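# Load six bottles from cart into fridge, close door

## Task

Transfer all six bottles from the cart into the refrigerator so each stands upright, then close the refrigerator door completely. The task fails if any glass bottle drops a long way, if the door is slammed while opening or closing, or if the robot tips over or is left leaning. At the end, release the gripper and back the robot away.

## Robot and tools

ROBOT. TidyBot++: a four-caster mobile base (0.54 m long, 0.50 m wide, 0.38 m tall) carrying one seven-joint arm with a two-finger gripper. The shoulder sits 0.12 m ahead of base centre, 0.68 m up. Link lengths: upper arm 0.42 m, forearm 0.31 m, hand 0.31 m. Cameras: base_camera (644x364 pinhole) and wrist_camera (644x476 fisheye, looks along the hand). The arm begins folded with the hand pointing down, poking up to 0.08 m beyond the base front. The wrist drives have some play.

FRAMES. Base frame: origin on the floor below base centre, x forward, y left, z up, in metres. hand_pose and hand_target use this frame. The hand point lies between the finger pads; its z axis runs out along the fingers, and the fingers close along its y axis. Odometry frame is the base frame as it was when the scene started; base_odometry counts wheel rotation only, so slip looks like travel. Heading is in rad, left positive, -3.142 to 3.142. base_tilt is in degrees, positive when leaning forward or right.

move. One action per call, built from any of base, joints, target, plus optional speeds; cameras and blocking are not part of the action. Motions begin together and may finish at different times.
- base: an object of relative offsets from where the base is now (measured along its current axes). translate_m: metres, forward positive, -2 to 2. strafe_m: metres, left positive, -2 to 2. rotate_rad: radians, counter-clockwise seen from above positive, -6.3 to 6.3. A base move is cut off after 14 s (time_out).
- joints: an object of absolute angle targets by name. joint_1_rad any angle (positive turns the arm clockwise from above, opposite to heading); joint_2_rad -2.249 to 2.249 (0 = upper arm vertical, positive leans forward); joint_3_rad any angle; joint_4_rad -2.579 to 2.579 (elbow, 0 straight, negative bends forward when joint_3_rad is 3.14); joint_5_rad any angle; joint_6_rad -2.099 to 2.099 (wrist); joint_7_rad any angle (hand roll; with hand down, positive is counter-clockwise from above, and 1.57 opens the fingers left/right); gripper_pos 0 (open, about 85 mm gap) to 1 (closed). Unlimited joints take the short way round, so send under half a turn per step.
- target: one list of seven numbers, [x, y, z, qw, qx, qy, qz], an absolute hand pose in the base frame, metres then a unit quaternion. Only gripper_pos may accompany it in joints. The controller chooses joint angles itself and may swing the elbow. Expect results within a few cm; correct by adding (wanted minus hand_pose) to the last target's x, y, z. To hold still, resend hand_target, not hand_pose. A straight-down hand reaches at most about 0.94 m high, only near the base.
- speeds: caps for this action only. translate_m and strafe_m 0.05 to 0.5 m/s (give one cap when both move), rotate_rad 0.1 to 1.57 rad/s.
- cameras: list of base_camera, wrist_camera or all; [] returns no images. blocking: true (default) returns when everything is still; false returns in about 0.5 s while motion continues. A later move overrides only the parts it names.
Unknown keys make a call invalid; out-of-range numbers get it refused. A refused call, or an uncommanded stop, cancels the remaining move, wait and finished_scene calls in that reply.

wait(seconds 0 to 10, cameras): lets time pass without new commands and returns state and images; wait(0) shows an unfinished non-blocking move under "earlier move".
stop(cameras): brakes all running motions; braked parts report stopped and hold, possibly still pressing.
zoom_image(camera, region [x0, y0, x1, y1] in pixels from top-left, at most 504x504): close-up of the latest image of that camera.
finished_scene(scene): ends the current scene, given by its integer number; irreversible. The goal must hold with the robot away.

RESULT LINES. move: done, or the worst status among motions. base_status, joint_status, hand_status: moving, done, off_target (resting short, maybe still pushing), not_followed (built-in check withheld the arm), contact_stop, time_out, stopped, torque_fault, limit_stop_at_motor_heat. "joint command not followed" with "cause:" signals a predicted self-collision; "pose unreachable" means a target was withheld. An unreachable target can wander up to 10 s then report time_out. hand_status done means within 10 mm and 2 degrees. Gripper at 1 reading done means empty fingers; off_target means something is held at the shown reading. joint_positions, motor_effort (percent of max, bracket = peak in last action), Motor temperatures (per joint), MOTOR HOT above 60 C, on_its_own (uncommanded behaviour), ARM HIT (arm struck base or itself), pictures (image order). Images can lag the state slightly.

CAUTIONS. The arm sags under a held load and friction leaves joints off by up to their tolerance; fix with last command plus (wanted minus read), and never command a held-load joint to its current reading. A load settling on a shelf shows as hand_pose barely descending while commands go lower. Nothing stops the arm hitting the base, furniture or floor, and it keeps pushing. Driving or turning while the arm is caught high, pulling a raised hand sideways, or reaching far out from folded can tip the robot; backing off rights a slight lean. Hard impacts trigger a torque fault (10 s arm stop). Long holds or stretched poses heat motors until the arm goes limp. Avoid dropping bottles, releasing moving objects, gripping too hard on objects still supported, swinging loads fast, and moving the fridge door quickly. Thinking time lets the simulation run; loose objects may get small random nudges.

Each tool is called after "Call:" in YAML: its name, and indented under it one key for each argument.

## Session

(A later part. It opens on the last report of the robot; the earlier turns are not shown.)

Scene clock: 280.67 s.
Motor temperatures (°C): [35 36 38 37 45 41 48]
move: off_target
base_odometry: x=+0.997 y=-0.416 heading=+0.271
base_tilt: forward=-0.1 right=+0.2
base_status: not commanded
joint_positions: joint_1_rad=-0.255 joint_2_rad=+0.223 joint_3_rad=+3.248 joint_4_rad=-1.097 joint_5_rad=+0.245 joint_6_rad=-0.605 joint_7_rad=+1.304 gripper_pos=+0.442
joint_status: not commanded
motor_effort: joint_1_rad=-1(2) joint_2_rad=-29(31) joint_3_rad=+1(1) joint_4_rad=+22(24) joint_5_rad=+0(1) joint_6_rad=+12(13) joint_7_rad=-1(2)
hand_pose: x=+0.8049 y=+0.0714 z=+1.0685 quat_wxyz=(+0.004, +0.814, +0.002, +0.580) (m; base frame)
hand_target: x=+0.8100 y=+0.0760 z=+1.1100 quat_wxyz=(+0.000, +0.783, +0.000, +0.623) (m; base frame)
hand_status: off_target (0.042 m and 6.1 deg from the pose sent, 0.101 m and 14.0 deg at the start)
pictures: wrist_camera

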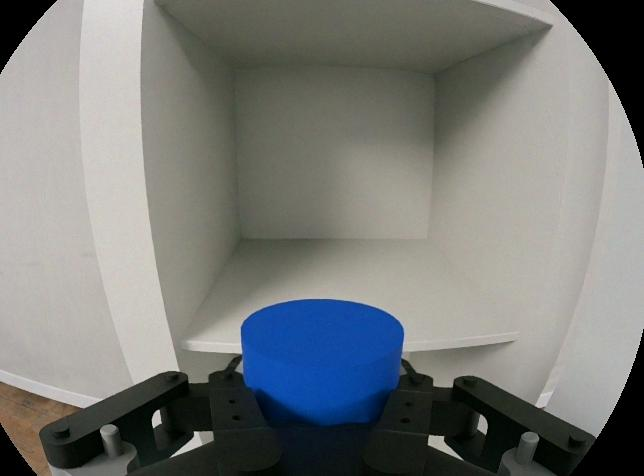

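Call:
move:
  base: {"translate_m": 0.48}
  speeds: {"translate_m": 0.2}

Scene clock: 287.50 s.
Motor temperatures (°C): [35 36 38 37 45 41 48]
move: done
base_odometry: x=+1.459 y=-0.288 heading=+0.270
base_tilt: forward=-0.1 right=+0.2
base_status: done
joint_positions: joint_1_rad=-0.258 joint_2_rad=+0.228 joint_3_rad=+3.249 joint_4_rad=-1.097 joint_5_rad=+0.247 joint_6_rad=-0.604 joint_7_rad=+1.304 gripper_pos=+0.442
joint_status: not commanded
motor_effort: joint_1_rad=-1(3) joint_2_rad=-29(33) joint_3_rad=+1(2) joint_4_rad=+22(24) joint_5_rad=+1(1) joint_6_rad=+12(13) joint_7_rad=-1(2)
hand_pose: x=+0.8068 y=+0.0731 z=+1.0655 quat_wxyz=(+0.004, +0.815, +0.004, +0.579) (m; base frame)
hand_target: x=+0.8100 y=+0.0760 z=+1.1100 quat_wxyz=(+0.000, +0.783, +0.000, +0.623) (m; base frame)
hand_status: not commanded
pictures: base_camera, wrist_camera

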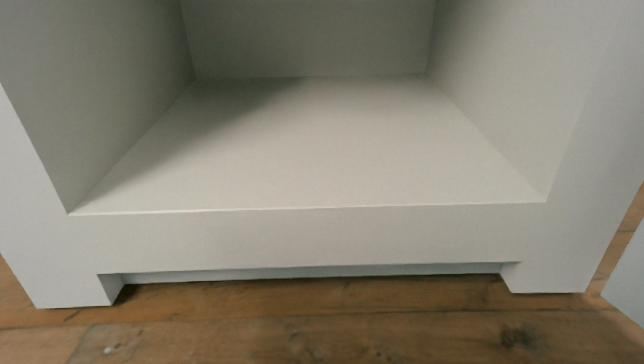

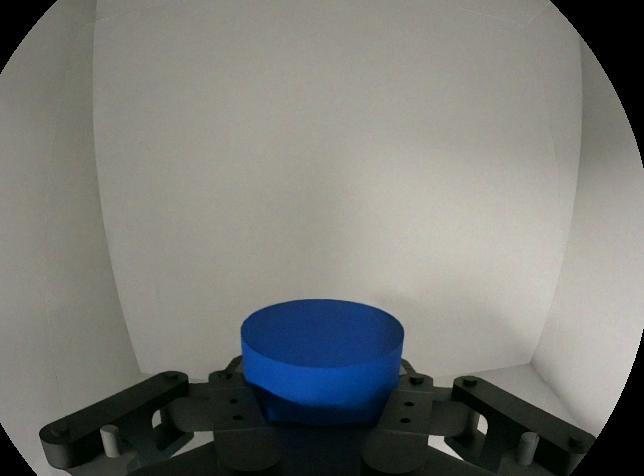

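Call:
move:
  base: {"translate_m": 0.035, "strafe_m": 0.03}
  speeds: {"translate_m": 0.1}
  cameras: []

Call:
move:
  target: [0.81, 0.076, 1.075, 0.0, 0.783, 0, 0.623]
  cameras: ["wrist_camera"]

Call:
move:
  target: [0.81, 0.076, 1.06, 0.0, 0.783, 0, 0.623]
  cameras: []

Call:
move:
  target: [0.81, 0.076, 1.05, 0.0, 0.783, 0, 0.623]
  cameras: []

Scene clock: 297.43 s.
Motor temperatures (°C): [35 37 38 37 45 41 48]
move: done
base_odometry: x=+1.486 y=-0.250 heading=+0.270
base_tilt: forward=-0.1 right=+0.2
base_status: done
joint_positions: joint_1_rad=-0.261 joint_2_rad=+0.231 joint_3_rad=+3.253 joint_4_rad=-1.097 joint_5_rad=+0.248 joint_6_rad=-0.604 joint_7_rad=+1.304 gripper_pos=+0.442
joint_status: not commanded
motor_effort: joint_1_rad=-1(4) joint_2_rad=-30(33) joint_3_rad=+1(2) joint_4_rad=+23(23) joint_5_rad=+1(1) joint_6_rad=+12(13) joint_7_rad=-1(2)
hand_pose: x=+0.8078 y=+0.0738 z=+1.0639 quat_wxyz=(+0.005, +0.816, +0.004, +0.578) (m; base frame)
hand_target: x=+0.8100 y=+0.0760 z=+1.1100 quat_wxyz=(+0.000, +0.783, +0.000, +0.623) (m; base frame)
hand_status: not commanded
pictures: none
No camera images: "cameras" was empty.

Scene clock: 298.47 s.
Motor temperatures (°C): [35 37 38 37 45 41 48]
move: off_target
base_odometry: x=+1.485 y=-0.250 heading=+0.270
base_tilt: forward=-0.1 right=+0.1
base_status: not commanded
joint_positions: joint_1_rad=-0.292 joint_2_rad=+0.230 joint_3_rad=+3.290 joint_4_rad=-1.196 joint_5_rad=+0.303 joint_6_rad=-0.493 joint_7_rad=+1.232 gripper_pos=+0.442
joint_status: not commanded
motor_effort: joint_1_rad=-2(3) joint_2_rad=-28(32) joint_3_rad=+1(1) joint_4_rad=+22(23) joint_5_rad=+1(1) joint_6_rad=+11(12) joint_7_rad=-1(2)
hand_pose: x=+0.8155 y=+0.0723 z=+1.0391 quat_wxyz=(+0.008, +0.810, +0.000, +0.586) (m; base frame)
hand_target: x=+0.8100 y=+0.0760 z=+1.0750 quat_wxyz=(+0.000, +0.783, +0.000, +0.623) (m; base frame)
hand_status: off_target (0.037 m and 5.4 deg from the pose sent, 0.012 m and 6.4 deg at the start)
pictures: wrist_camera

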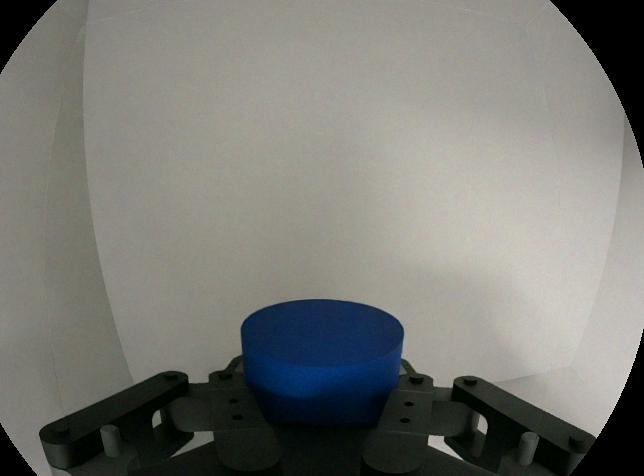

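Scene clock: 299.23 s.
Motor temperatures (°C): [35 37 38 37 45 41 48]
move: off_target
base_odometry: x=+1.485 y=-0.250 heading=+0.270
base_tilt: forward=-0.1 right=+0.2
base_status: not commanded
joint_positions: joint_1_rad=-0.321 joint_2_rad=+0.223 joint_3_rad=+3.325 joint_4_rad=-1.237 joint_5_rad=+0.333 joint_6_rad=-0.430 joint_7_rad=+1.196 gripper_pos=+0.443
joint_status: not commanded
motor_effort: joint_1_rad=-1(2) joint_2_rad=-24(28) joint_3_rad=+1(2) joint_4_rad=+20(22) joint_5_rad=+0(1) joint_6_rad=+10(11) joint_7_rad=-1(2)
hand_pose: x=+0.8169 y=+0.0726 z=+1.0395 quat_wxyz=(+0.008, +0.801, +0.000, +0.599) (m; base frame)
hand_target: x=+0.8100 y=+0.0760 z=+1.0600 quat_wxyz=(+0.000, +0.783, +0.000, +0.623) (m; base frame)
hand_status: off_target (0.022 m and 3.5 deg from the pose sent, 0.022 m and 5.4 deg at the start)
pictures: none
No camera images: "cameras" was empty.

Scene clock: 299.90 s.
Motor temperatures (°C): [35 37 38 37 45 41 48]
move: off_target
base_odometry: x=+1.485 y=-0.250 heading=+0.270
base_tilt: forward=-0.2 right=+0.2
base_status: not commanded
joint_positions: joint_1_rad=-0.345 joint_2_rad=+0.215 joint_3_rad=+3.355 joint_4_rad=-1.267 joint_5_rad=+0.352 joint_6_rad=-0.390 joint_7_rad=+1.171 gripper_pos=+0.443
joint_status: not commanded
motor_effort: joint_1_rad=-2(2) joint_2_rad=-22(24) joint_3_rad=+0(1) joint_4_rad=+18(20) joint_5_rad=+0(1) joint_6_rad=+8(9) joint_7_rad=-1(2)
hand_pose: x=+0.8160 y=+0.0725 z=+1.0395 quat_wxyz=(+0.007, +0.795, +0.000, +0.607) (m; base frame)
hand_target: x=+0.8100 y=+0.0760 z=+1.0500 quat_wxyz=(+0.000, +0.783, +0.000, +0.623) (m; base frame)
hand_status: off_target (0.013 m and 2.4 deg from the pose sent, 0.013 m and 3.5 deg at the start)
pictures: none
No camera images: "cameras" was empty.

Call:
move:
  joints: {"gripper_pos": 0.15}

Scene clock: 303.03 s.
Motor temperatures (°C): [35 37 38 37 45 41 48]
move: done
base_odometry: x=+1.485 y=-0.250 heading=+0.270
base_tilt: forward=-0.1 right=+0.2
base_status: not commanded
joint_positions: joint_1_rad=-0.345 joint_2_rad=+0.215 joint_3_rad=+3.355 joint_4_rad=-1.271 joint_5_rad=+0.352 joint_6_rad=-0.390 joint_7_rad=+1.171 gripper_pos=+0.150
joint_status: all done
motor_effort: joint_1_rad=-1(2) joint_2_rad=-24(25) joint_3_rad=+1(1) joint_4_rad=+19(20) joint_5_rad=+1(1) joint_6_rad=+8(9) joint_7_rad=-1(2)
hand_pose: x=+0.8158 y=+0.0724 z=+1.0375 quat_wxyz=(+0.007, +0.796, +0.000, +0.606) (m; base frame)
hand_target: x=+0.8100 y=+0.0760 z=+1.0500 quat_wxyz=(+0.000, +0.783, +0.000, +0.623) (m; base frame)
hand_status: not commanded
pictures: base_camera, wrist_camera

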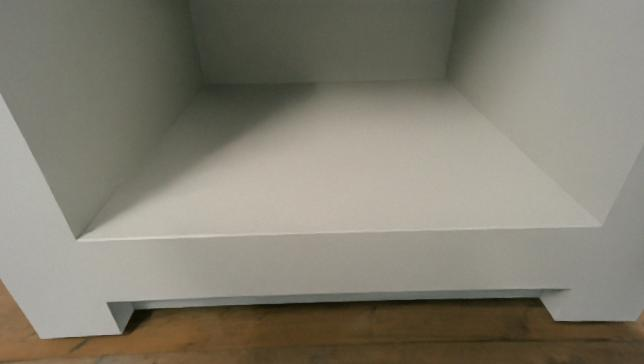

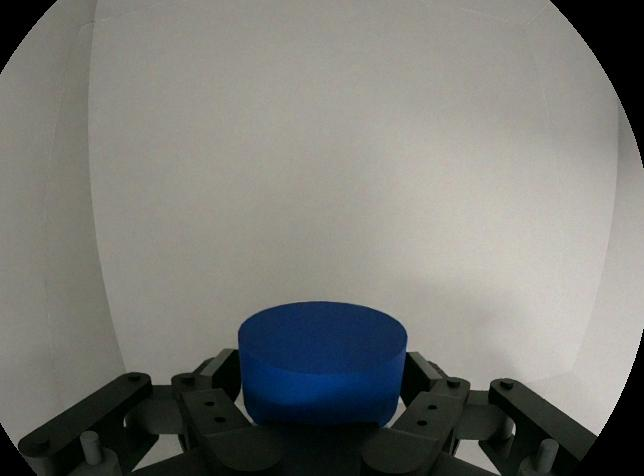

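Call:
move:
  base: {"translate_m": -0.12}
  speeds: {"translate_m": 0.15}
  cameras: ["wrist_camera"]

Call:
move:
  base: {"translate_m": -0.4}
  cameras: ["wrist_camera"]

Scene clock: 309.03 s.
Motor temperatures (°C): [35 37 38 37 45 41 48]
move: done
base_odometry: x=+1.370 y=-0.282 heading=+0.270
base_tilt: forward=-0.1 right=+0.2
base_status: done
joint_positions: joint_1_rad=-0.348 joint_2_rad=+0.213 joint_3_rad=+3.357 joint_4_rad=-1.272 joint_5_rad=+0.352 joint_6_rad=-0.389 joint_7_rad=+1.171 gripper_pos=+0.150
joint_status: not commanded
motor_effort: joint_1_rad=-1(3) joint_2_rad=-25(29) joint_3_rad=+2(2) joint_4_rad=+19(20) joint_5_rad=+0(1) joint_6_rad=+8(9) joint_7_rad=+0(2)
hand_pose: x=+0.8151 y=+0.0727 z=+1.0385 quat_wxyz=(+0.007, +0.795, +0.000, +0.607) (m; base frame)
hand_target: x=+0.8100 y=+0.0760 z=+1.0500 quat_wxyz=(+0.000, +0.783, +0.000, +0.623) (m; base frame)
hand_status: not commanded
pictures: wrist_camera

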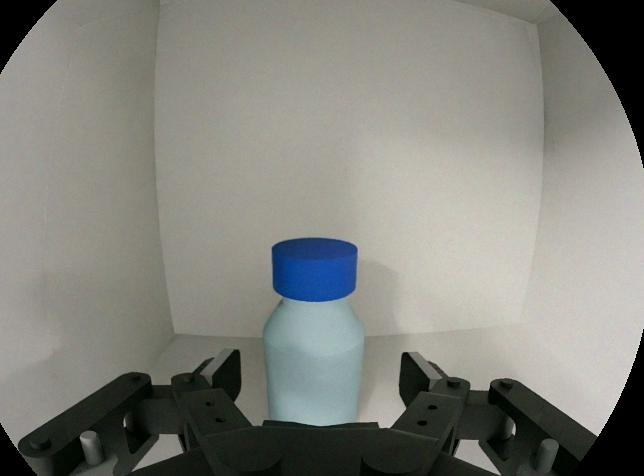

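Scene clock: 311.17 s.
Motor temperatures (°C): [35 37 38 37 45 41 48]
move: done
base_odometry: x=+0.984 y=-0.388 heading=+0.270
base_tilt: forward=-0.1 right=+0.2
base_status: done
joint_positions: joint_1_rad=-0.348 joint_2_rad=+0.208 joint_3_rad=+3.357 joint_4_rad=-1.273 joint_5_rad=+0.352 joint_6_rad=-0.387 joint_7_rad=+1.171 gripper_pos=+0.150
joint_status: not commanded
motor_effort: joint_1_rad=-2(3) joint_2_rad=-24(28) joint_3_rad=+0(2) joint_4_rad=+19(19) joint_5_rad=+0(1) joint_6_rad=+8(9) joint_7_rad=-1(2)
hand_pose: x=+0.8132 y=+0.0724 z=+1.0421 quat_wxyz=(+0.006, +0.793, +0.000, +0.609) (m; base frame)
hand_target: x=+0.8100 y=+0.0760 z=+1.0500 quat_wxyz=(+0.000, +0.783, +0.000, +0.623) (m; base frame)
hand_status: not commanded
pictures: wrist_camera

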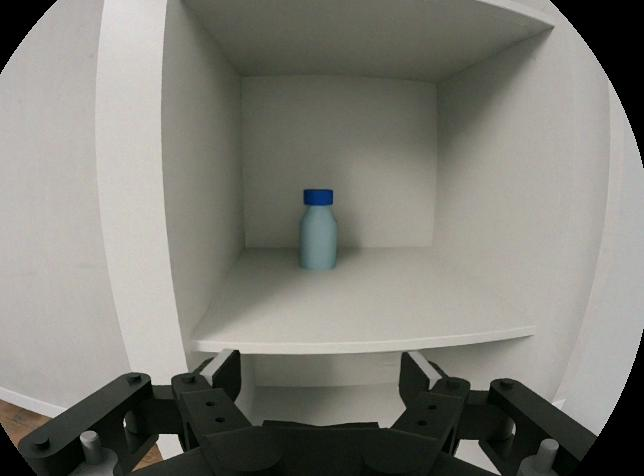

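Call:
move:
  base: {"translate_m": -0.22, "strafe_m": 0.15}
  target: [0.5, -0.006, 1.0, 0, 0.819, 0, 0.574]
  cameras: []

Call:
move:
  base: {"rotate_rad": -3.07}
  joints: {"gripper_pos": 0.0}
  cameras: []

Call:
move:
  base: {"translate_m": 0.123, "strafe_m": 0.824}
  target: [0.5, -0.006, 0.914, 0, 0.819, 0, 0.574]
  cameras: ["wrist_camera"]

Scene clock: 336.47 s.
Motor temperatures (°C): [35 38 38 36 45 41 48]
move: off_target
base_odometry: x=+0.732 y=-0.302 heading=+0.270
base_tilt: forward=-0.2 right=+0.2
base_status: done
joint_positions: joint_1_rad=-0.045 joint_2_rad=-0.529 joint_3_rad=+3.195 joint_4_rad=-1.881 joint_5_rad=+0.038 joint_6_rad=-0.494 joint_7_rad=+1.544 gripper_pos=+0.150
joint_status: not commanded
motor_effort: joint_1_rad=-2(4) joint_2_rad=-2(27) joint_3_rad=+0(1) joint_4_rad=+19(20) joint_5_rad=-1(1) joint_6_rad=+9(9) joint_7_rad=-1(2)
hand_pose: x=+0.5139 y=-0.0138 z=+1.0288 quat_wxyz=(-0.001, +0.797, -0.011, +0.603) (m; base frame)
hand_target: x=+0.5000 y=-0.0060 z=+1.0000 quat_wxyz=(+0.000, +0.819, +0.000, +0.574) (m; base frame)
hand_status: off_target (0.033 m and 4.4 deg from the pose sent, 0.326 m and 5.0 deg at the start)
pictures: none
No camera images: "cameras" was empty.

Scene clock: 339.70 s.
Motor temperatures (°C): [35 38 38 36 44 41 48]
move: done
base_odometry: x=+0.732 y=-0.302 heading=-2.799
base_tilt: forward=-0.2 right=+0.2
base_status: done
joint_positions: joint_1_rad=-0.040 joint_2_rad=-0.530 joint_3_rad=+3.186 joint_4_rad=-1.881 joint_5_rad=+0.033 joint_6_rad=-0.494 joint_7_rad=+1.547 gripper_pos=+0.000
joint_status: all done
motor_effort: joint_1_rad=-2(3) joint_2_rad=-2(3) joint_3_rad=+0(2) joint_4_rad=+19(19) joint_5_rad=-1(2) joint_6_rad=+9(9) joint_7_rad=-1(2)
hand_pose: x=+0.5135 y=-0.0109 z=+1.0289 quat_wxyz=(-0.002, +0.797, -0.009, +0.603) (m; base frame)
hand_target: x=+0.5000 y=-0.0060 z=+1.0000 quat_wxyz=(+0.000, +0.819, +0.000, +0.574) (m; base frame)
hand_status: not commanded
pictures: none
No camera images: "cameras" was empty.

Scene clock: 342.70 s.
Motor temperatures (°C): [35 38 38 36 44 41 48]
move: off_target
base_odometry: x=+0.893 y=-1.120 heading=-2.799
base_tilt: forward=-0.2 right=+0.2
base_status: done
joint_positions: joint_1_rad=-0.040 joint_2_rad=-0.544 joint_3_rad=+3.186 joint_4_rad=-2.162 joint_5_rad=+0.033 joint_6_rad=-0.347 joint_7_rad=+1.547 gripper_pos=+0.000
joint_status: not commanded
motor_effort: joint_1_rad=-1(2) joint_2_rad=-2(2) joint_3_rad=+0(2) joint_4_rad=+19(20) joint_5_rad=-1(2) joint_6_rad=+9(9) joint_7_rad=+0(2)
hand_pose: x=+0.5032 y=-0.0067 z=+0.9072 quat_wxyz=(-0.003, +0.832, -0.006, +0.554) (m; base frame)
hand_target: x=+0.5000 y=-0.0060 z=+0.9140 quat_wxyz=(+0.000, +0.819, +0.000, +0.574) (m; base frame)
hand_status: off_target (0.008 m and 2.8 deg from the pose sent, 0.116 m and 4.3 deg at the start)
pictures: wrist_camera

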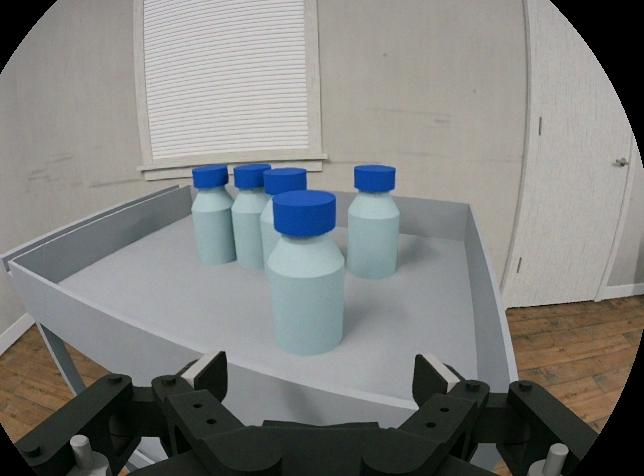

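Call:
move:
  base: {"translate_m": 0.185, "strafe_m": 0.005}
  speeds: {"translate_m": 0.15}
  cameras: ["wrist_camera"]

Scene clock: 348.57 s.
Motor temperatures (°C): [35 38 38 36 44 41 48]
move: done
base_odometry: x=+0.720 y=-1.187 heading=-2.799
base_tilt: forward=-0.2 right=+0.2
base_status: done
joint_positions: joint_1_rad=-0.040 joint_2_rad=-0.555 joint_3_rad=+3.186 joint_4_rad=-2.163 joint_5_rad=+0.033 joint_6_rad=-0.345 joint_7_rad=+1.547 gripper_pos=+0.000
joint_status: not commanded
motor_effort: joint_1_rad=-1(2) joint_2_rad=-1(4) joint_3_rad=+0(1) joint_4_rad=+19(19) joint_5_rad=-1(2) joint_6_rad=+9(9) joint_7_rad=-1(2)
hand_pose: x=+0.5009 y=-0.0068 z=+0.9119 quat_wxyz=(-0.004, +0.829, -0.006, +0.560) (m; base frame)
hand_target: x=+0.5000 y=-0.0060 z=+0.9140 quat_wxyz=(+0.000, +0.819, +0.000, +0.574) (m; base frame)
hand_status: not commanded
pictures: wrist_camera

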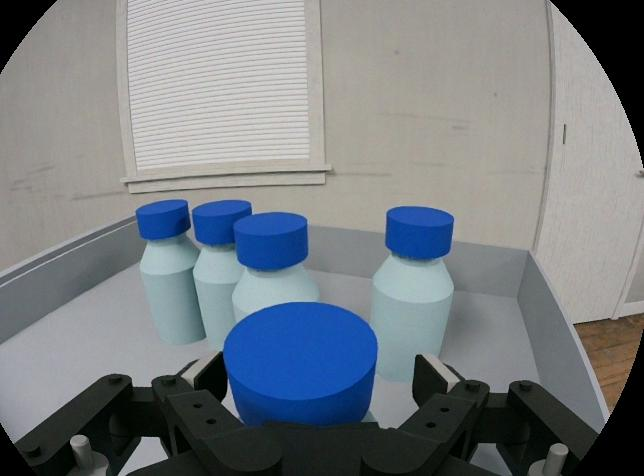

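Call:
move:
  base: {"translate_m": 0.008, "strafe_m": 0.008}
  speeds: {"translate_m": 0.1}
  cameras: []

Call:
move:
  joints: {"gripper_pos": 1}
  cameras: ["wrist_camera"]

Scene clock: 353.07 s.
Motor temperatures (°C): [35 38 38 36 44 41 48]
move: done
base_odometry: x=+0.715 y=-1.197 heading=-2.799
base_tilt: forward=-0.2 right=+0.2
base_status: done
joint_positions: joint_1_rad=-0.040 joint_2_rad=-0.557 joint_3_rad=+3.186 joint_4_rad=-2.163 joint_5_rad=+0.033 joint_6_rad=-0.345 joint_7_rad=+1.547 gripper_pos=+0.000
joint_status: not commanded
motor_effort: joint_1_rad=-1(2) joint_2_rad=-1(3) joint_3_rad=+0(2) joint_4_rad=+19(19) joint_5_rad=-1(2) joint_6_rad=+9(9) joint_7_rad=-1(2)
hand_pose: x=+0.5005 y=-0.0066 z=+0.9125 quat_wxyz=(-0.004, +0.828, -0.006, +0.561) (m; base frame)
hand_target: x=+0.5000 y=-0.0060 z=+0.9140 quat_wxyz=(+0.000, +0.819, +0.000, +0.574) (m; base frame)
hand_status: not commanded
pictures: none
No camera images: "cameras" was empty.

Scene clock: 354.17 s.
Motor temperatures (°C): [35 38 38 36 44 41 48]
move: off_target
base_odometry: x=+0.715 y=-1.197 heading=-2.799
base_tilt: forward=-0.2 right=+0.2
base_status: not commanded
joint_positions: joint_1_rad=-0.040 joint_2_rad=-0.557 joint_3_rad=+3.186 joint_4_rad=-2.163 joint_5_rad=+0.033 joint_6_rad=-0.342 joint_7_rad=+1.548 gripper_pos=+0.426
joint_status: gripper_pos off_target (ended at +0.426, target +1.000)
motor_effort: joint_1_rad=-1(3) joint_2_rad=-1(3) joint_3_rad=+0(1) joint_4_rad=+19(20) joint_5_rad=-1(2) joint_6_rad=+8(10) joint_7_rad=-1(2)
hand_pose: x=+0.5008 y=-0.0066 z=+0.9131 quat_wxyz=(-0.003, +0.827, -0.005, +0.562) (m; base frame)
hand_target: x=+0.5000 y=-0.0060 z=+0.9140 quat_wxyz=(+0.000, +0.819, +0.000, +0.574) (m; base frame)
hand_status: not commanded
pictures: wrist_camera

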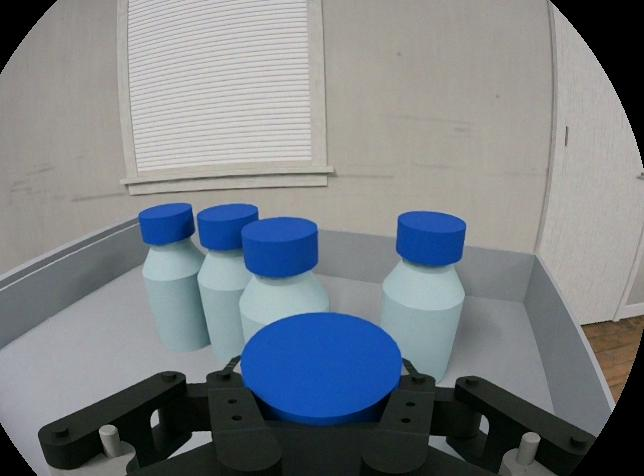

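Call:
move:
  joints: {"gripper_pos": 0.1}
  cameras: ["wrist_camera"]

Scene clock: 358.13 s.
Motor temperatures (°C): [35 38 38 36 44 41 48]
move: done
base_odometry: x=+0.715 y=-1.197 heading=-2.799
base_tilt: forward=-0.1 right=+0.2
base_status: not commanded
joint_positions: joint_1_rad=-0.040 joint_2_rad=-0.557 joint_3_rad=+3.186 joint_4_rad=-2.164 joint_5_rad=+0.033 joint_6_rad=-0.342 joint_7_rad=+1.548 gripper_pos=+0.100
joint_status: all done
motor_effort: joint_1_rad=-1(2) joint_2_rad=-1(2) joint_3_rad=+0(1) joint_4_rad=+19(20) joint_5_rad=-1(1) joint_6_rad=+9(9) joint_7_rad=-1(2)
hand_pose: x=+0.5007 y=-0.0066 z=+0.9127 quat_wxyz=(-0.003, +0.828, -0.005, +0.561) (m; base frame)
hand_target: x=+0.5000 y=-0.0060 z=+0.9140 quat_wxyz=(+0.000, +0.819, +0.000, +0.574) (m; base frame)
hand_status: not commanded
pictures: wrist_camera

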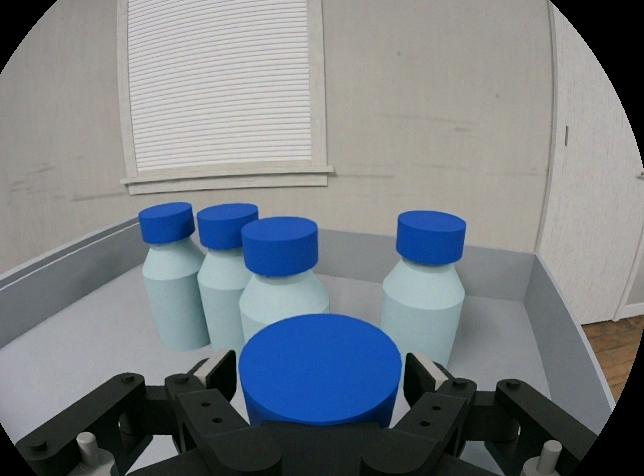

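Call:
move:
  target: [0.5, -0.006, 0.904, 0, 0.819, 0, 0.574]
  cameras: ["wrist_camera"]

Call:
move:
  joints: {"gripper_pos": 1}
  cameras: ["wrist_camera"]

Scene clock: 362.17 s.
Motor temperatures (°C): [35 38 38 36 44 41 48]
move: done
base_odometry: x=+0.715 y=-1.197 heading=-2.799
base_tilt: forward=-0.2 right=+0.1
base_status: not commanded
joint_positions: joint_1_rad=-0.040 joint_2_rad=-0.557 joint_3_rad=+3.186 joint_4_rad=-2.195 joint_5_rad=+0.033 joint_6_rad=-0.310 joint_7_rad=+1.548 gripper_pos=+0.100
joint_status: not commanded
motor_effort: joint_1_rad=-2(2) joint_2_rad=-1(1) joint_3_rad=+1(1) joint_4_rad=+19(20) joint_5_rad=-1(1) joint_6_rad=+9(10) joint_7_rad=-1(2)
hand_pose: x=+0.5002 y=-0.0061 z=+0.9029 quat_wxyz=(-0.004, +0.827, -0.005, +0.562) (m; base frame)
hand_target: x=+0.5000 y=-0.0060 z=+0.9040 quat_wxyz=(+0.000, +0.819, +0.000, +0.574) (m; base frame)
hand_status: done (0.001 m and 1.9 deg from the pose sent, 0.009 m and 1.9 deg at the start)
pictures: wrist_camera

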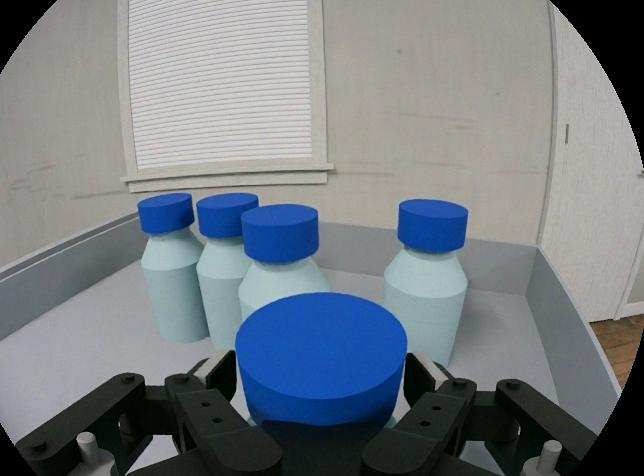

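Scene clock: 363.20 s.
Motor temperatures (°C): [35 38 38 36 44 41 48]
move: off_target
base_odometry: x=+0.715 y=-1.197 heading=-2.799
base_tilt: forward=-0.2 right=+0.2
base_status: not commanded
joint_positions: joint_1_rad=-0.039 joint_2_rad=-0.558 joint_3_rad=+3.186 joint_4_rad=-2.196 joint_5_rad=+0.033 joint_6_rad=-0.300 joint_7_rad=+1.556 gripper_pos=+0.437
joint_status: gripper_pos off_target (ended at +0.437, target +1.000)
motor_effort: joint_1_rad=-2(4) joint_2_rad=-1(3) joint_3_rad=-1(2) joint_4_rad=+18(20) joint_5_rad=-2(3) joint_6_rad=+7(10) joint_7_rad=-1(2)
hand_pose: x=+0.5011 y=-0.0063 z=+0.9059 quat_wxyz=(-0.001, +0.824, -0.002, +0.566) (m; base frame)
hand_target: x=+0.5000 y=-0.0060 z=+0.9040 quat_wxyz=(+0.000, +0.819, +0.000, +0.574) (m; base frame)
hand_status: not commanded
pictures: wrist_camera

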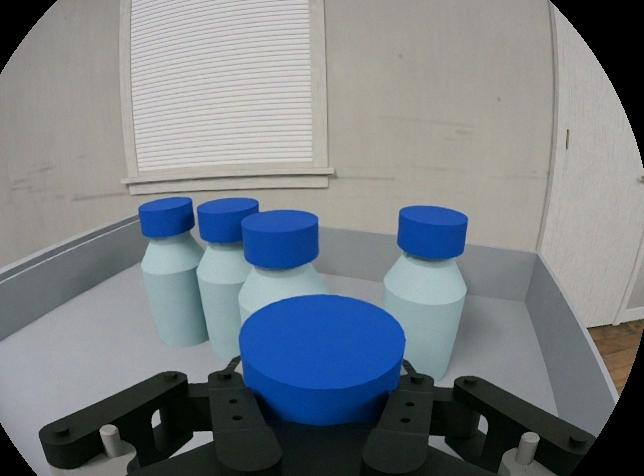

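Call:
move:
  target: [0.5, -0.006, 1.04, 0, 0.819, 0, 0.574]
  cameras: ["wrist_camera"]

Call:
move:
  base: {"translate_m": -0.315, "strafe_m": -0.84}
  cameras: []

Call:
move:
  base: {"rotate_rad": 3.07}
  cameras: []

Scene clock: 373.53 s.
Motor temperatures (°C): [35 38 38 36 44 41 48]
move: done
base_odometry: x=+0.715 y=-1.197 heading=-2.799
base_tilt: forward=-0.2 right=+0.2
base_status: not commanded
joint_positions: joint_1_rad=-0.039 joint_2_rad=-0.533 joint_3_rad=+3.186 joint_4_rad=-1.802 joint_5_rad=+0.033 joint_6_rad=-0.619 joint_7_rad=+1.556 gripper_pos=+0.439
joint_status: not commanded
motor_effort: joint_1_rad=-2(3) joint_2_rad=-3(4) joint_3_rad=+0(1) joint_4_rad=+21(24) joint_5_rad=-1(2) joint_6_rad=+12(13) joint_7_rad=-1(2)
hand_pose: x=+0.5018 y=-0.0122 z=+1.0402 quat_wxyz=(+0.002, +0.810, -0.007, +0.586) (m; base frame)
hand_target: x=+0.5000 y=-0.0060 z=+1.0400 quat_wxyz=(+0.000, +0.819, +0.000, +0.574) (m; base frame)
hand_status: done (0.006 m and 1.9 deg from the pose sent, 0.134 m and 1.1 deg at the start)
pictures: wrist_camera

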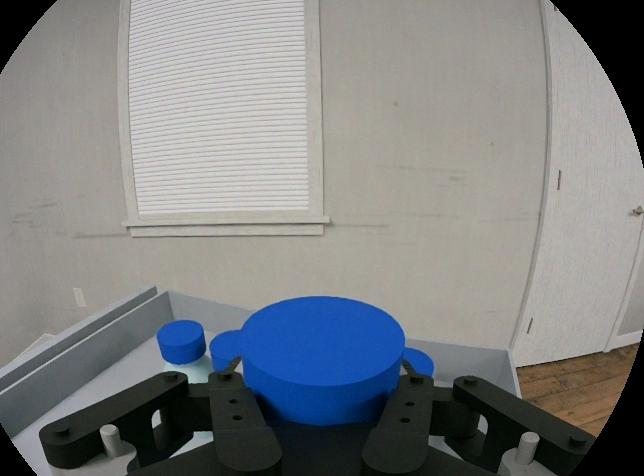

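Scene clock: 376.70 s.
Motor temperatures (°C): [35 38 38 36 44 41 48]
move: done
base_odometry: x=+0.730 y=-0.300 heading=-2.799
base_tilt: forward=-0.2 right=+0.2
base_status: done
joint_positions: joint_1_rad=-0.038 joint_2_rad=-0.526 joint_3_rad=+3.181 joint_4_rad=-1.802 joint_5_rad=+0.028 joint_6_rad=-0.621 joint_7_rad=+1.556 gripper_pos=+0.439
joint_status: not commanded
motor_effort: joint_1_rad=-1(3) joint_2_rad=-4(5) joint_3_rad=+0(2) joint_4_rad=+21(22) joint_5_rad=-1(2) joint_6_rad=+12(12) joint_7_rad=-1(2)
hand_pose: x=+0.5040 y=-0.0092 z=+1.0372 quat_wxyz=(+0.000, +0.813, -0.005, +0.583) (m; base frame)
hand_target: x=+0.5000 y=-0.0060 z=+1.0400 quat_wxyz=(+0.000, +0.819, +0.000, +0.574) (m; base frame)
hand_status: not commanded
pictures: none
No camera images: "cameras" was empty.

Scene clock: 379.93 s.
Motor temperatures (°C): [35 38 38 36 44 41 48]
move: done
base_odometry: x=+0.730 y=-0.300 heading=+0.270
base_tilt: forward=-0.2 right=+0.2
base_status: done
joint_positions: joint_1_rad=-0.036 joint_2_rad=-0.524 joint_3_rad=+3.180 joint_4_rad=-1.802 joint_5_rad=+0.027 joint_6_rad=-0.621 joint_7_rad=+1.556 gripper_pos=+0.439
joint_status: not commanded
motor_effort: joint_1_rad=-2(3) joint_2_rad=-4(5) joint_3_rad=+0(2) joint_4_rad=+21(22) joint_5_rad=-1(2) joint_6_rad=+12(12) joint_7_rad=-1(2)
hand_pose: x=+0.5046 y=-0.0091 z=+1.0365 quat_wxyz=(+0.000, +0.813, -0.006, +0.582) (m; base frame)
hand_target: x=+0.5000 y=-0.0060 z=+1.0400 quat_wxyz=(+0.000, +0.819, +0.000, +0.574) (m; base frame)
hand_status: not commanded
pictures: none
No camera images: "cameras" was empty.

Call:
move:
  base: {"translate_m": 0.221, "strafe_m": -0.153}
  target: [0.81, -0.08, 1.125, 0.0, 0.783, 0, 0.623]

Scene clock: 384.97 s.
Motor temperatures (°C): [35 38 38 36 44 41 48]
move: off_target
base_odometry: x=+0.984 y=-0.388 heading=+0.271
base_tilt: forward=-0.2 right=+0.2
base_status: done
joint_positions: joint_1_rad=+0.226 joint_2_rad=+0.236 joint_3_rad=+3.099 joint_4_rad=-1.026 joint_5_rad=-0.279 joint_6_rad=-0.623 joint_7_rad=+1.853 gripper_pos=+0.439
joint_status: not commanded
motor_effort: joint_1_rad=-2(3) joint_2_rad=-28(32) joint_3_rad=+0(2) joint_4_rad=+21(23) joint_5_rad=-3(3) joint_6_rad=+12(13) joint_7_rad=-1(2)
hand_pose: x=+0.8070 y=-0.0805 z=+1.0979 quat_wxyz=(+0.002, +0.802, -0.007, +0.598) (m; base frame)
hand_target: x=+0.8100 y=-0.0800 z=+1.1250 quat_wxyz=(+0.000, +0.783, +0.000, +0.623) (m; base frame)
hand_status: off_target (0.027 m and 3.7 deg from the pose sent, 0.326 m and 5.9 deg at the start)
pictures: base_camera, wrist_camera

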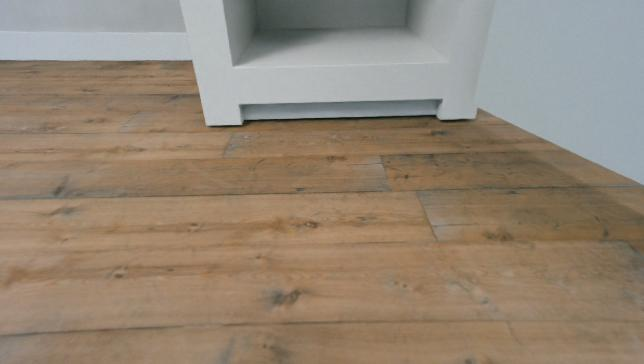

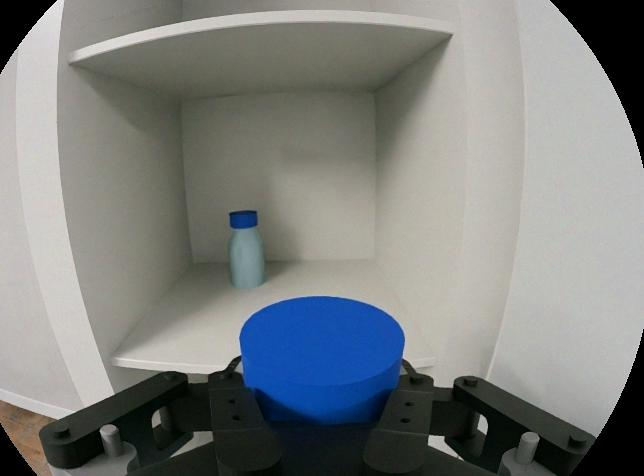

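Call:
move:
  base: {"translate_m": 0.52}
  speeds: {"translate_m": 0.25}
  cameras: ["wrist_camera"]

Call:
move:
  target: [0.81, -0.08, 1.085, 0.0, 0.783, 0, 0.623]
  cameras: []

Call:
move:
  target: [0.81, -0.08, 1.065, 0.0, 0.783, 0, 0.623]
  cameras: ["wrist_camera"]

Scene clock: 394.03 s.
Motor temperatures (°C): [35 38 38 36 44 41 48]
move: done
base_odometry: x=+1.485 y=-0.249 heading=+0.271
base_tilt: forward=-0.1 right=+0.2
base_status: done
joint_positions: joint_1_rad=+0.228 joint_2_rad=+0.241 joint_3_rad=+3.098 joint_4_rad=-1.024 joint_5_rad=-0.282 joint_6_rad=-0.623 joint_7_rad=+1.855 gripper_pos=+0.439
joint_status: not commanded
motor_effort: joint_1_rad=-1(3) joint_2_rad=-29(31) joint_3_rad=-1(1) joint_4_rad=+21(22) joint_5_rad=-3(4) joint_6_rad=+12(12) joint_7_rad=-1(2)
hand_pose: x=+0.8090 y=-0.0809 z=+1.0958 quat_wxyz=(+0.001, +0.802, -0.008, +0.597) (m; base frame)
hand_target: x=+0.8100 y=-0.0800 z=+1.1250 quat_wxyz=(+0.000, +0.783, +0.000, +0.623) (m; base frame)
hand_status: not commanded
pictures: wrist_camera

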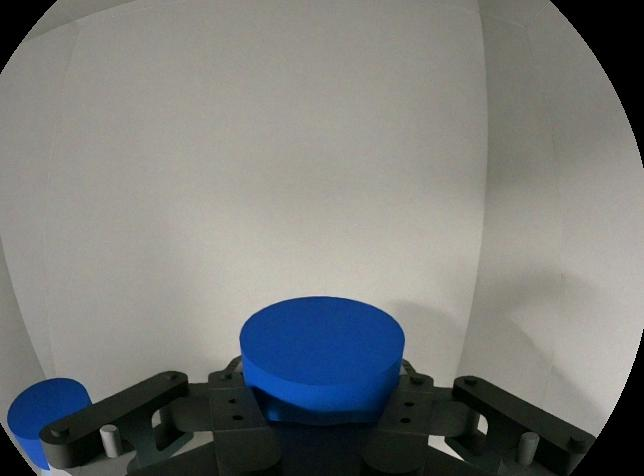

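Scene clock: 395.37 s.
Motor temperatures (°C): [35 38 38 36 44 41 48]
move: off_target
base_odometry: x=+1.485 y=-0.249 heading=+0.271
base_tilt: forward=-0.1 right=+0.2
base_status: not commanded
joint_positions: joint_1_rad=+0.266 joint_2_rad=+0.241 joint_3_rad=+3.048 joint_4_rad=-1.154 joint_5_rad=-0.341 joint_6_rad=-0.531 joint_7_rad=+1.938 gripper_pos=+0.439
joint_status: not commanded
motor_effort: joint_1_rad=-2(2) joint_2_rad=-29(31) joint_3_rad=+0(1) joint_4_rad=+22(23) joint_5_rad=-3(3) joint_6_rad=+11(12) joint_7_rad=-1(2)
hand_pose: x=+0.8150 y=-0.0764 z=+1.0486 quat_wxyz=(-0.007, +0.811, +0.001, +0.586) (m; base frame)
hand_target: x=+0.8100 y=-0.0800 z=+1.0850 quat_wxyz=(+0.000, +0.783, +0.000, +0.623) (m; base frame)
hand_status: off_target (0.037 m and 5.4 deg from the pose sent, 0.011 m and 3.9 deg at the start)
pictures: none
No camera images: "cameras" was empty.

Scene clock: 396.20 s.
Motor temperatures (°C): [35 38 38 36 44 41 48]
move: off_target
base_odometry: x=+1.485 y=-0.249 heading=+0.271
base_tilt: forward=-0.1 right=+0.2
base_status: not commanded
joint_positions: joint_1_rad=+0.302 joint_2_rad=+0.240 joint_3_rad=+2.999 joint_4_rad=-1.212 joint_5_rad=-0.376 joint_6_rad=-0.456 joint_7_rad=+1.986 gripper_pos=+0.440
joint_status: not commanded
motor_effort: joint_1_rad=-2(2) joint_2_rad=-26(30) joint_3_rad=+0(1) joint_4_rad=+19(22) joint_5_rad=-3(3) joint_6_rad=+9(11) joint_7_rad=-1(2)
hand_pose: x=+0.8185 y=-0.0756 z=+1.0380 quat_wxyz=(-0.008, +0.804, +0.002, +0.595) (m; base frame)
hand_target: x=+0.8100 y=-0.0800 z=+1.0650 quat_wxyz=(+0.000, +0.783, +0.000, +0.623) (m; base frame)
hand_status: off_target (0.029 m and 4.1 deg from the pose sent, 0.018 m and 5.4 deg at the start)
pictures: wrist_camera

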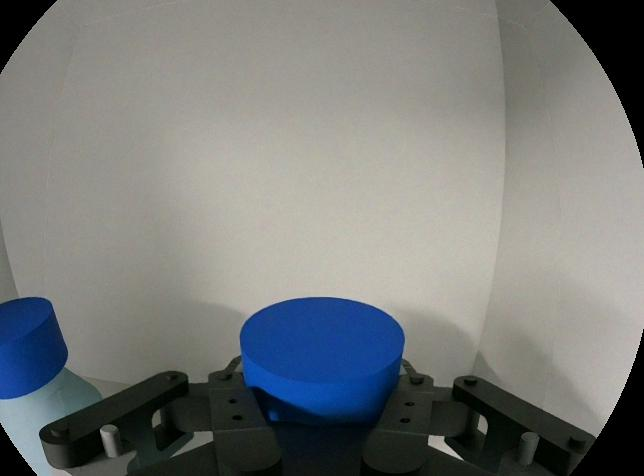

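Call:
move:
  target: [0.81, -0.08, 1.055, 0.0, 0.783, 0, 0.623]
  cameras: []

Call:
move:
  joints: {"gripper_pos": 0.2}
  cameras: ["wrist_camera"]

Call:
move:
  base: {"translate_m": -0.12}
  speeds: {"translate_m": 0.15}
  cameras: ["wrist_camera"]

Scene clock: 403.83 s.
Motor temperatures (°C): [35 38 38 36 44 41 48]
move: off_target
base_odometry: x=+1.485 y=-0.249 heading=+0.271
base_tilt: forward=-0.1 right=+0.2
base_status: not commanded
joint_positions: joint_1_rad=+0.329 joint_2_rad=+0.235 joint_3_rad=+2.965 joint_4_rad=-1.239 joint_5_rad=-0.394 joint_6_rad=-0.415 joint_7_rad=+2.012 gripper_pos=+0.441
joint_status: not commanded
motor_effort: joint_1_rad=-1(2) joint_2_rad=-24(26) joint_3_rad=-1(1) joint_4_rad=+19(20) joint_5_rad=-3(3) joint_6_rad=+8(10) joint_7_rad=-1(2)
hand_pose: x=+0.8183 y=-0.0754 z=+1.0382 quat_wxyz=(-0.008, +0.798, +0.003, +0.603) (m; base frame)
hand_target: x=+0.8100 y=-0.0800 z=+1.0550 quat_wxyz=(+0.000, +0.783, +0.000, +0.623) (m; base frame)
hand_status: off_target (0.019 m and 3.0 deg from the pose sent, 0.019 m and 4.1 deg at the start)
pictures: none
No camera images: "cameras" was empty.

Scene clock: 404.83 s.
Motor temperatures (°C): [35 38 38 36 44 41 48]
move: done
base_odometry: x=+1.485 y=-0.249 heading=+0.271
base_tilt: forward=-0.1 right=+0.2
base_status: not commanded
joint_positions: joint_1_rad=+0.329 joint_2_rad=+0.235 joint_3_rad=+2.965 joint_4_rad=-1.240 joint_5_rad=-0.394 joint_6_rad=-0.414 joint_7_rad=+2.012 gripper_pos=+0.200
joint_status: all done
motor_effort: joint_1_rad=-2(2) joint_2_rad=-25(26) joint_3_rad=-1(1) joint_4_rad=+19(19) joint_5_rad=-2(3) joint_6_rad=+8(9) joint_7_rad=+0(2)
hand_pose: x=+0.8183 y=-0.0756 z=+1.0378 quat_wxyz=(-0.008, +0.798, +0.002, +0.603) (m; base frame)
hand_target: x=+0.8100 y=-0.0800 z=+1.0550 quat_wxyz=(+0.000, +0.783, +0.000, +0.623) (m; base frame)
hand_status: not commanded
pictures: wrist_camera

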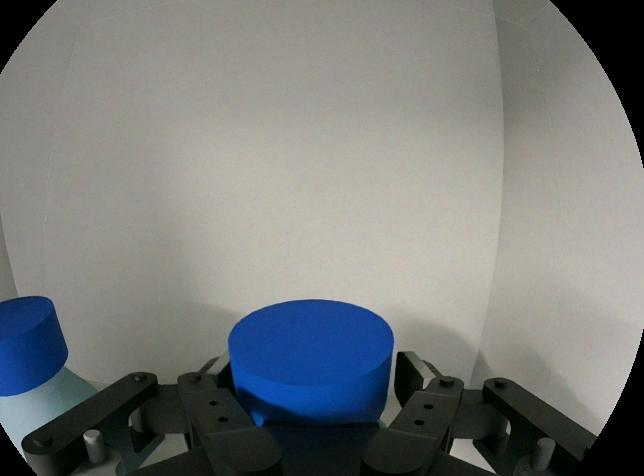

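Scene clock: 406.27 s.
Motor temperatures (°C): [35 38 38 36 44 41 48]
move: done
base_odometry: x=+1.370 y=-0.281 heading=+0.271
base_tilt: forward=-0.1 right=+0.2
base_status: done
joint_positions: joint_1_rad=+0.332 joint_2_rad=+0.230 joint_3_rad=+2.965 joint_4_rad=-1.241 joint_5_rad=-0.395 joint_6_rad=-0.412 joint_7_rad=+2.012 gripper_pos=+0.200
joint_status: not commanded
motor_effort: joint_1_rad=-2(3) joint_2_rad=-25(30) joint_3_rad=-1(2) joint_4_rad=+19(20) joint_5_rad=-2(3) joint_6_rad=+8(8) joint_7_rad=-1(2)
hand_pose: x=+0.8164 y=-0.0766 z=+1.0414 quat_wxyz=(-0.006, +0.796, +0.002, +0.605) (m; base frame)
hand_target: x=+0.8100 y=-0.0800 z=+1.0550 quat_wxyz=(+0.000, +0.783, +0.000, +0.623) (m; base frame)
hand_status: not commanded
pictures: wrist_camera

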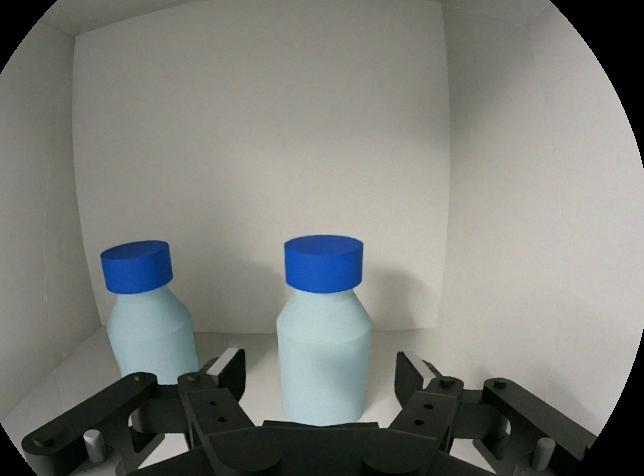

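Call:
move:
  base: {"translate_m": -0.4}
  cameras: ["wrist_camera"]

Call:
move:
  base: {"translate_m": -0.61, "strafe_m": 0.16}
  target: [0.5, 0.0, 1.0, 0, 0.819, 0, 0.574]
  cameras: []

Call:
move:
  base: {"rotate_rad": -2.02}
  joints: {"gripper_pos": 0.0}
  cameras: []

Call:
move:
  base: {"translate_m": 0.14, "strafe_m": -0.1}
  target: [0.6, 0.0, 0.93, 0, 0.819, 0, 0.574]
  cameras: ["wrist_camera"]

Scene clock: 431.83 s.
Motor temperatures (°C): [35 39 38 36 44 41 48]
move: done
base_odometry: x=+0.984 y=-0.388 heading=+0.272
base_tilt: forward=-0.1 right=+0.2
base_status: done
joint_positions: joint_1_rad=+0.333 joint_2_rad=+0.223 joint_3_rad=+2.964 joint_4_rad=-1.242 joint_5_rad=-0.395 joint_6_rad=-0.411 joint_7_rad=+2.012 gripper_pos=+0.200
joint_status: not commanded
motor_effort: joint_1_rad=-1(3) joint_2_rad=-25(29) joint_3_rad=-1(2) joint_4_rad=+19(20) joint_5_rad=-3(3) joint_6_rad=+8(8) joint_7_rad=-1(2)
hand_pose: x=+0.8141 y=-0.0764 z=+1.0458 quat_wxyz=(-0.005, +0.794, +0.002, +0.608) (m; base frame)
hand_target: x=+0.8100 y=-0.0800 z=+1.0550 quat_wxyz=(+0.000, +0.783, +0.000, +0.623) (m; base frame)
hand_status: not commanded
pictures: wrist_camera

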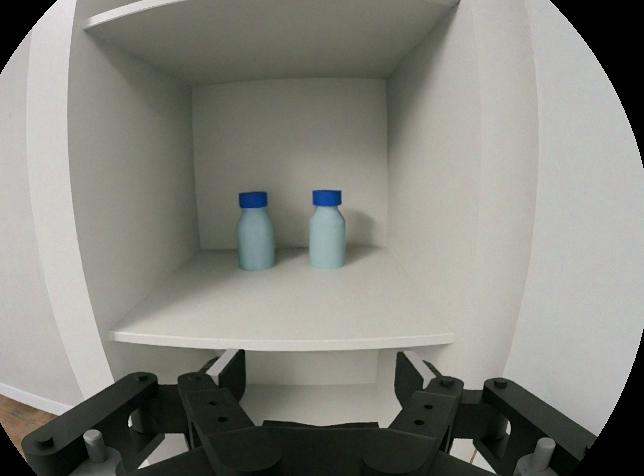

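Scene clock: 434.47 s.
Motor temperatures (°C): [35 39 38 36 44 41 48]
move: off_target
base_odometry: x=+0.354 y=-0.398 heading=+0.272
base_tilt: forward=-0.2 right=+0.2
base_status: done
joint_positions: joint_1_rad=+0.022 joint_2_rad=-0.544 joint_3_rad=+3.125 joint_4_rad=-1.879 joint_5_rad=-0.038 joint_6_rad=-0.495 joint_7_rad=+1.618 gripper_pos=+0.200
joint_status: not commanded
motor_effort: joint_1_rad=-2(3) joint_2_rad=-1(28) joint_3_rad=+1(2) joint_4_rad=+19(20) joint_5_rad=-1(3) joint_6_rad=+9(10) joint_7_rad=-1(2)
hand_pose: x=+0.5076 y=+0.0071 z=+1.0357 quat_wxyz=(+0.003, +0.792, +0.011, +0.610) (m; base frame)
hand_target: x=+0.5000 y=+0.0000 z=+1.0000 quat_wxyz=(+0.000, +0.819, +0.000, +0.574) (m; base frame)
hand_status: off_target (0.037 m and 5.3 deg from the pose sent, 0.326 m and 4.9 deg at the start)
pictures: none
No camera images: "cameras" was empty.

Scene clock: 437.03 s.
Motor temperatures (°C): [35 39 38 36 44 41 48]
move: done
base_odometry: x=+0.354 y=-0.398 heading=-1.747
base_tilt: forward=-0.2 right=+0.2
base_status: done
joint_positions: joint_1_rad=+0.017 joint_2_rad=-0.544 joint_3_rad=+3.133 joint_4_rad=-1.879 joint_5_rad=-0.035 joint_6_rad=-0.495 joint_7_rad=+1.617 gripper_pos=+0.000
joint_status: all done
motor_effort: joint_1_rad=-2(3) joint_2_rad=-1(3) joint_3_rad=+1(3) joint_4_rad=+19(19) joint_5_rad=-1(2) joint_6_rad=+9(9) joint_7_rad=-2(2)
hand_pose: x=+0.5077 y=+0.0043 z=+1.0354 quat_wxyz=(+0.003, +0.792, +0.009, +0.610) (m; base frame)
hand_target: x=+0.5000 y=+0.0000 z=+1.0000 quat_wxyz=(+0.000, +0.819, +0.000, +0.574) (m; base frame)
hand_status: not commanded
pictures: none
No camera images: "cameras" was empty.

Scene clock: 438.63 s.
Motor temperatures (°C): [35 39 38 36 44 41 48]
move: done
base_odometry: x=+0.231 y=-0.518 heading=-1.748
base_tilt: forward=-0.1 right=+0.2
base_status: done
joint_positions: joint_1_rad=+0.015 joint_2_rad=-0.291 joint_3_rad=+3.143 joint_4_rad=-1.993 joint_5_rad=-0.034 joint_6_rad=-0.248 joint_7_rad=+1.617 gripper_pos=+0.000
joint_status: not commanded
motor_effort: joint_1_rad=-2(3) joint_2_rad=-9(13) joint_3_rad=+0(2) joint_4_rad=+19(19) joint_5_rad=-1(1) joint_6_rad=+8(9) joint_7_rad=-1(2)
hand_pose: x=+0.5990 y=-0.0042 z=+0.9286 quat_wxyz=(+0.005, +0.828, +0.001, +0.561) (m; base frame)
hand_target: x=+0.6000 y=+0.0000 z=+0.9300 quat_wxyz=(+0.000, +0.819, +0.000, +0.574) (m; base frame)
hand_status: done (0.005 m and 1.9 deg from the pose sent, 0.140 m and 5.2 deg at the start)
pictures: wrist_camera

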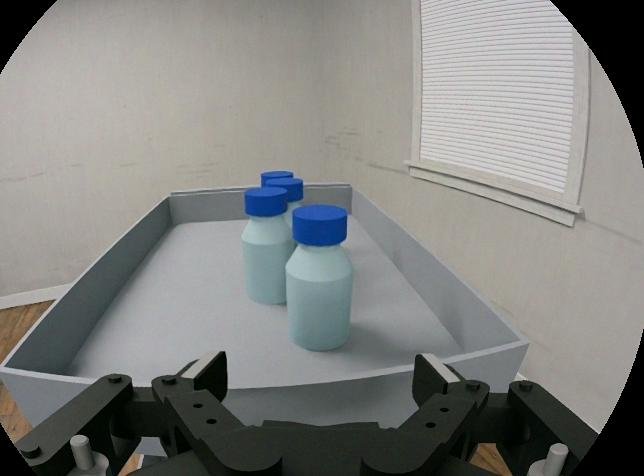

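Call:
move:
  base: {"translate_m": 0.14, "strafe_m": -0.009}
  target: [0.6, 0.0, 0.906, 0, 0.819, 0, 0.574]
  speeds: {"translate_m": 0.15}
  cameras: ["wrist_camera"]

Scene clock: 447.57 s.
Motor temperatures (°C): [35 39 38 36 44 41 48]
move: done
base_odometry: x=+0.197 y=-0.655 heading=-1.748
base_tilt: forward=-0.1 right=+0.2
base_status: done
joint_positions: joint_1_rad=+0.015 joint_2_rad=-0.289 joint_3_rad=+3.143 joint_4_rad=-2.065 joint_5_rad=-0.034 joint_6_rad=-0.162 joint_7_rad=+1.617 gripper_pos=+0.000
joint_status: not commanded
motor_effort: joint_1_rad=-1(2) joint_2_rad=-9(11) joint_3_rad=+0(2) joint_4_rad=+18(19) joint_5_rad=-1(2) joint_6_rad=+9(9) joint_7_rad=-1(2)
hand_pose: x=+0.5974 y=-0.0048 z=+0.9097 quat_wxyz=(+0.006, +0.824, +0.000, +0.566) (m; base frame)
hand_target: x=+0.6000 y=+0.0000 z=+0.9060 quat_wxyz=(+0.000, +0.819, +0.000, +0.574) (m; base frame)
hand_status: done (0.007 m and 1.3 deg from the pose sent, 0.023 m and 1.9 deg at the start)
pictures: wrist_camera

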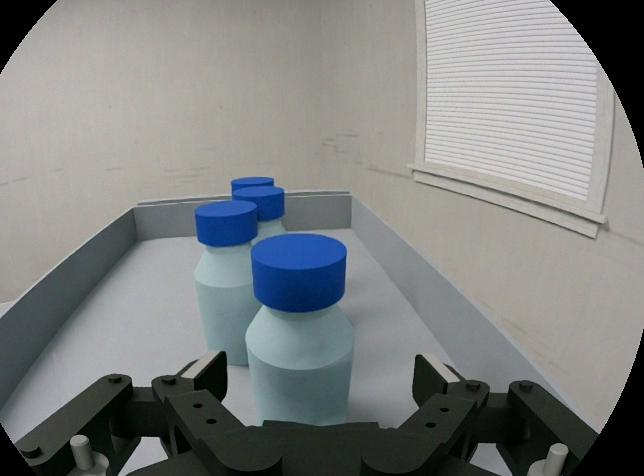

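Call:
move:
  base: {"translate_m": 0.05, "strafe_m": 0.008}
  target: [0.6, 0.0, 0.900, 0, 0.819, 0, 0.574]
  speeds: {"translate_m": 0.15}
  cameras: ["wrist_camera"]

Scene clock: 453.50 s.
Motor temperatures (°C): [35 39 38 36 44 41 48]
move: done
base_odometry: x=+0.195 y=-0.706 heading=-1.749
base_tilt: forward=-0.1 right=+0.2
base_status: done
joint_positions: joint_1_rad=+0.014 joint_2_rad=-0.285 joint_3_rad=+3.143 joint_4_rad=-2.082 joint_5_rad=-0.034 joint_6_rad=-0.139 joint_7_rad=+1.617 gripper_pos=+0.000
joint_status: not commanded
motor_effort: joint_1_rad=-2(2) joint_2_rad=-9(11) joint_3_rad=+1(1) joint_4_rad=+18(19) joint_5_rad=-1(1) joint_6_rad=+9(9) joint_7_rad=-1(2)
hand_pose: x=+0.5978 y=-0.0048 z=+0.9039 quat_wxyz=(+0.006, +0.824, +0.000, +0.567) (m; base frame)
hand_target: x=+0.6000 y=+0.0000 z=+0.9000 quat_wxyz=(+0.000, +0.819, +0.000, +0.574) (m; base frame)
hand_status: done (0.007 m and 1.2 deg from the pose sent, 0.011 m and 1.3 deg at the start)
pictures: wrist_camera

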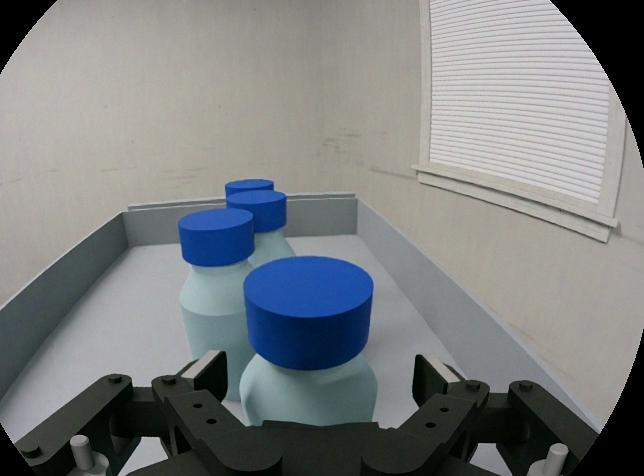

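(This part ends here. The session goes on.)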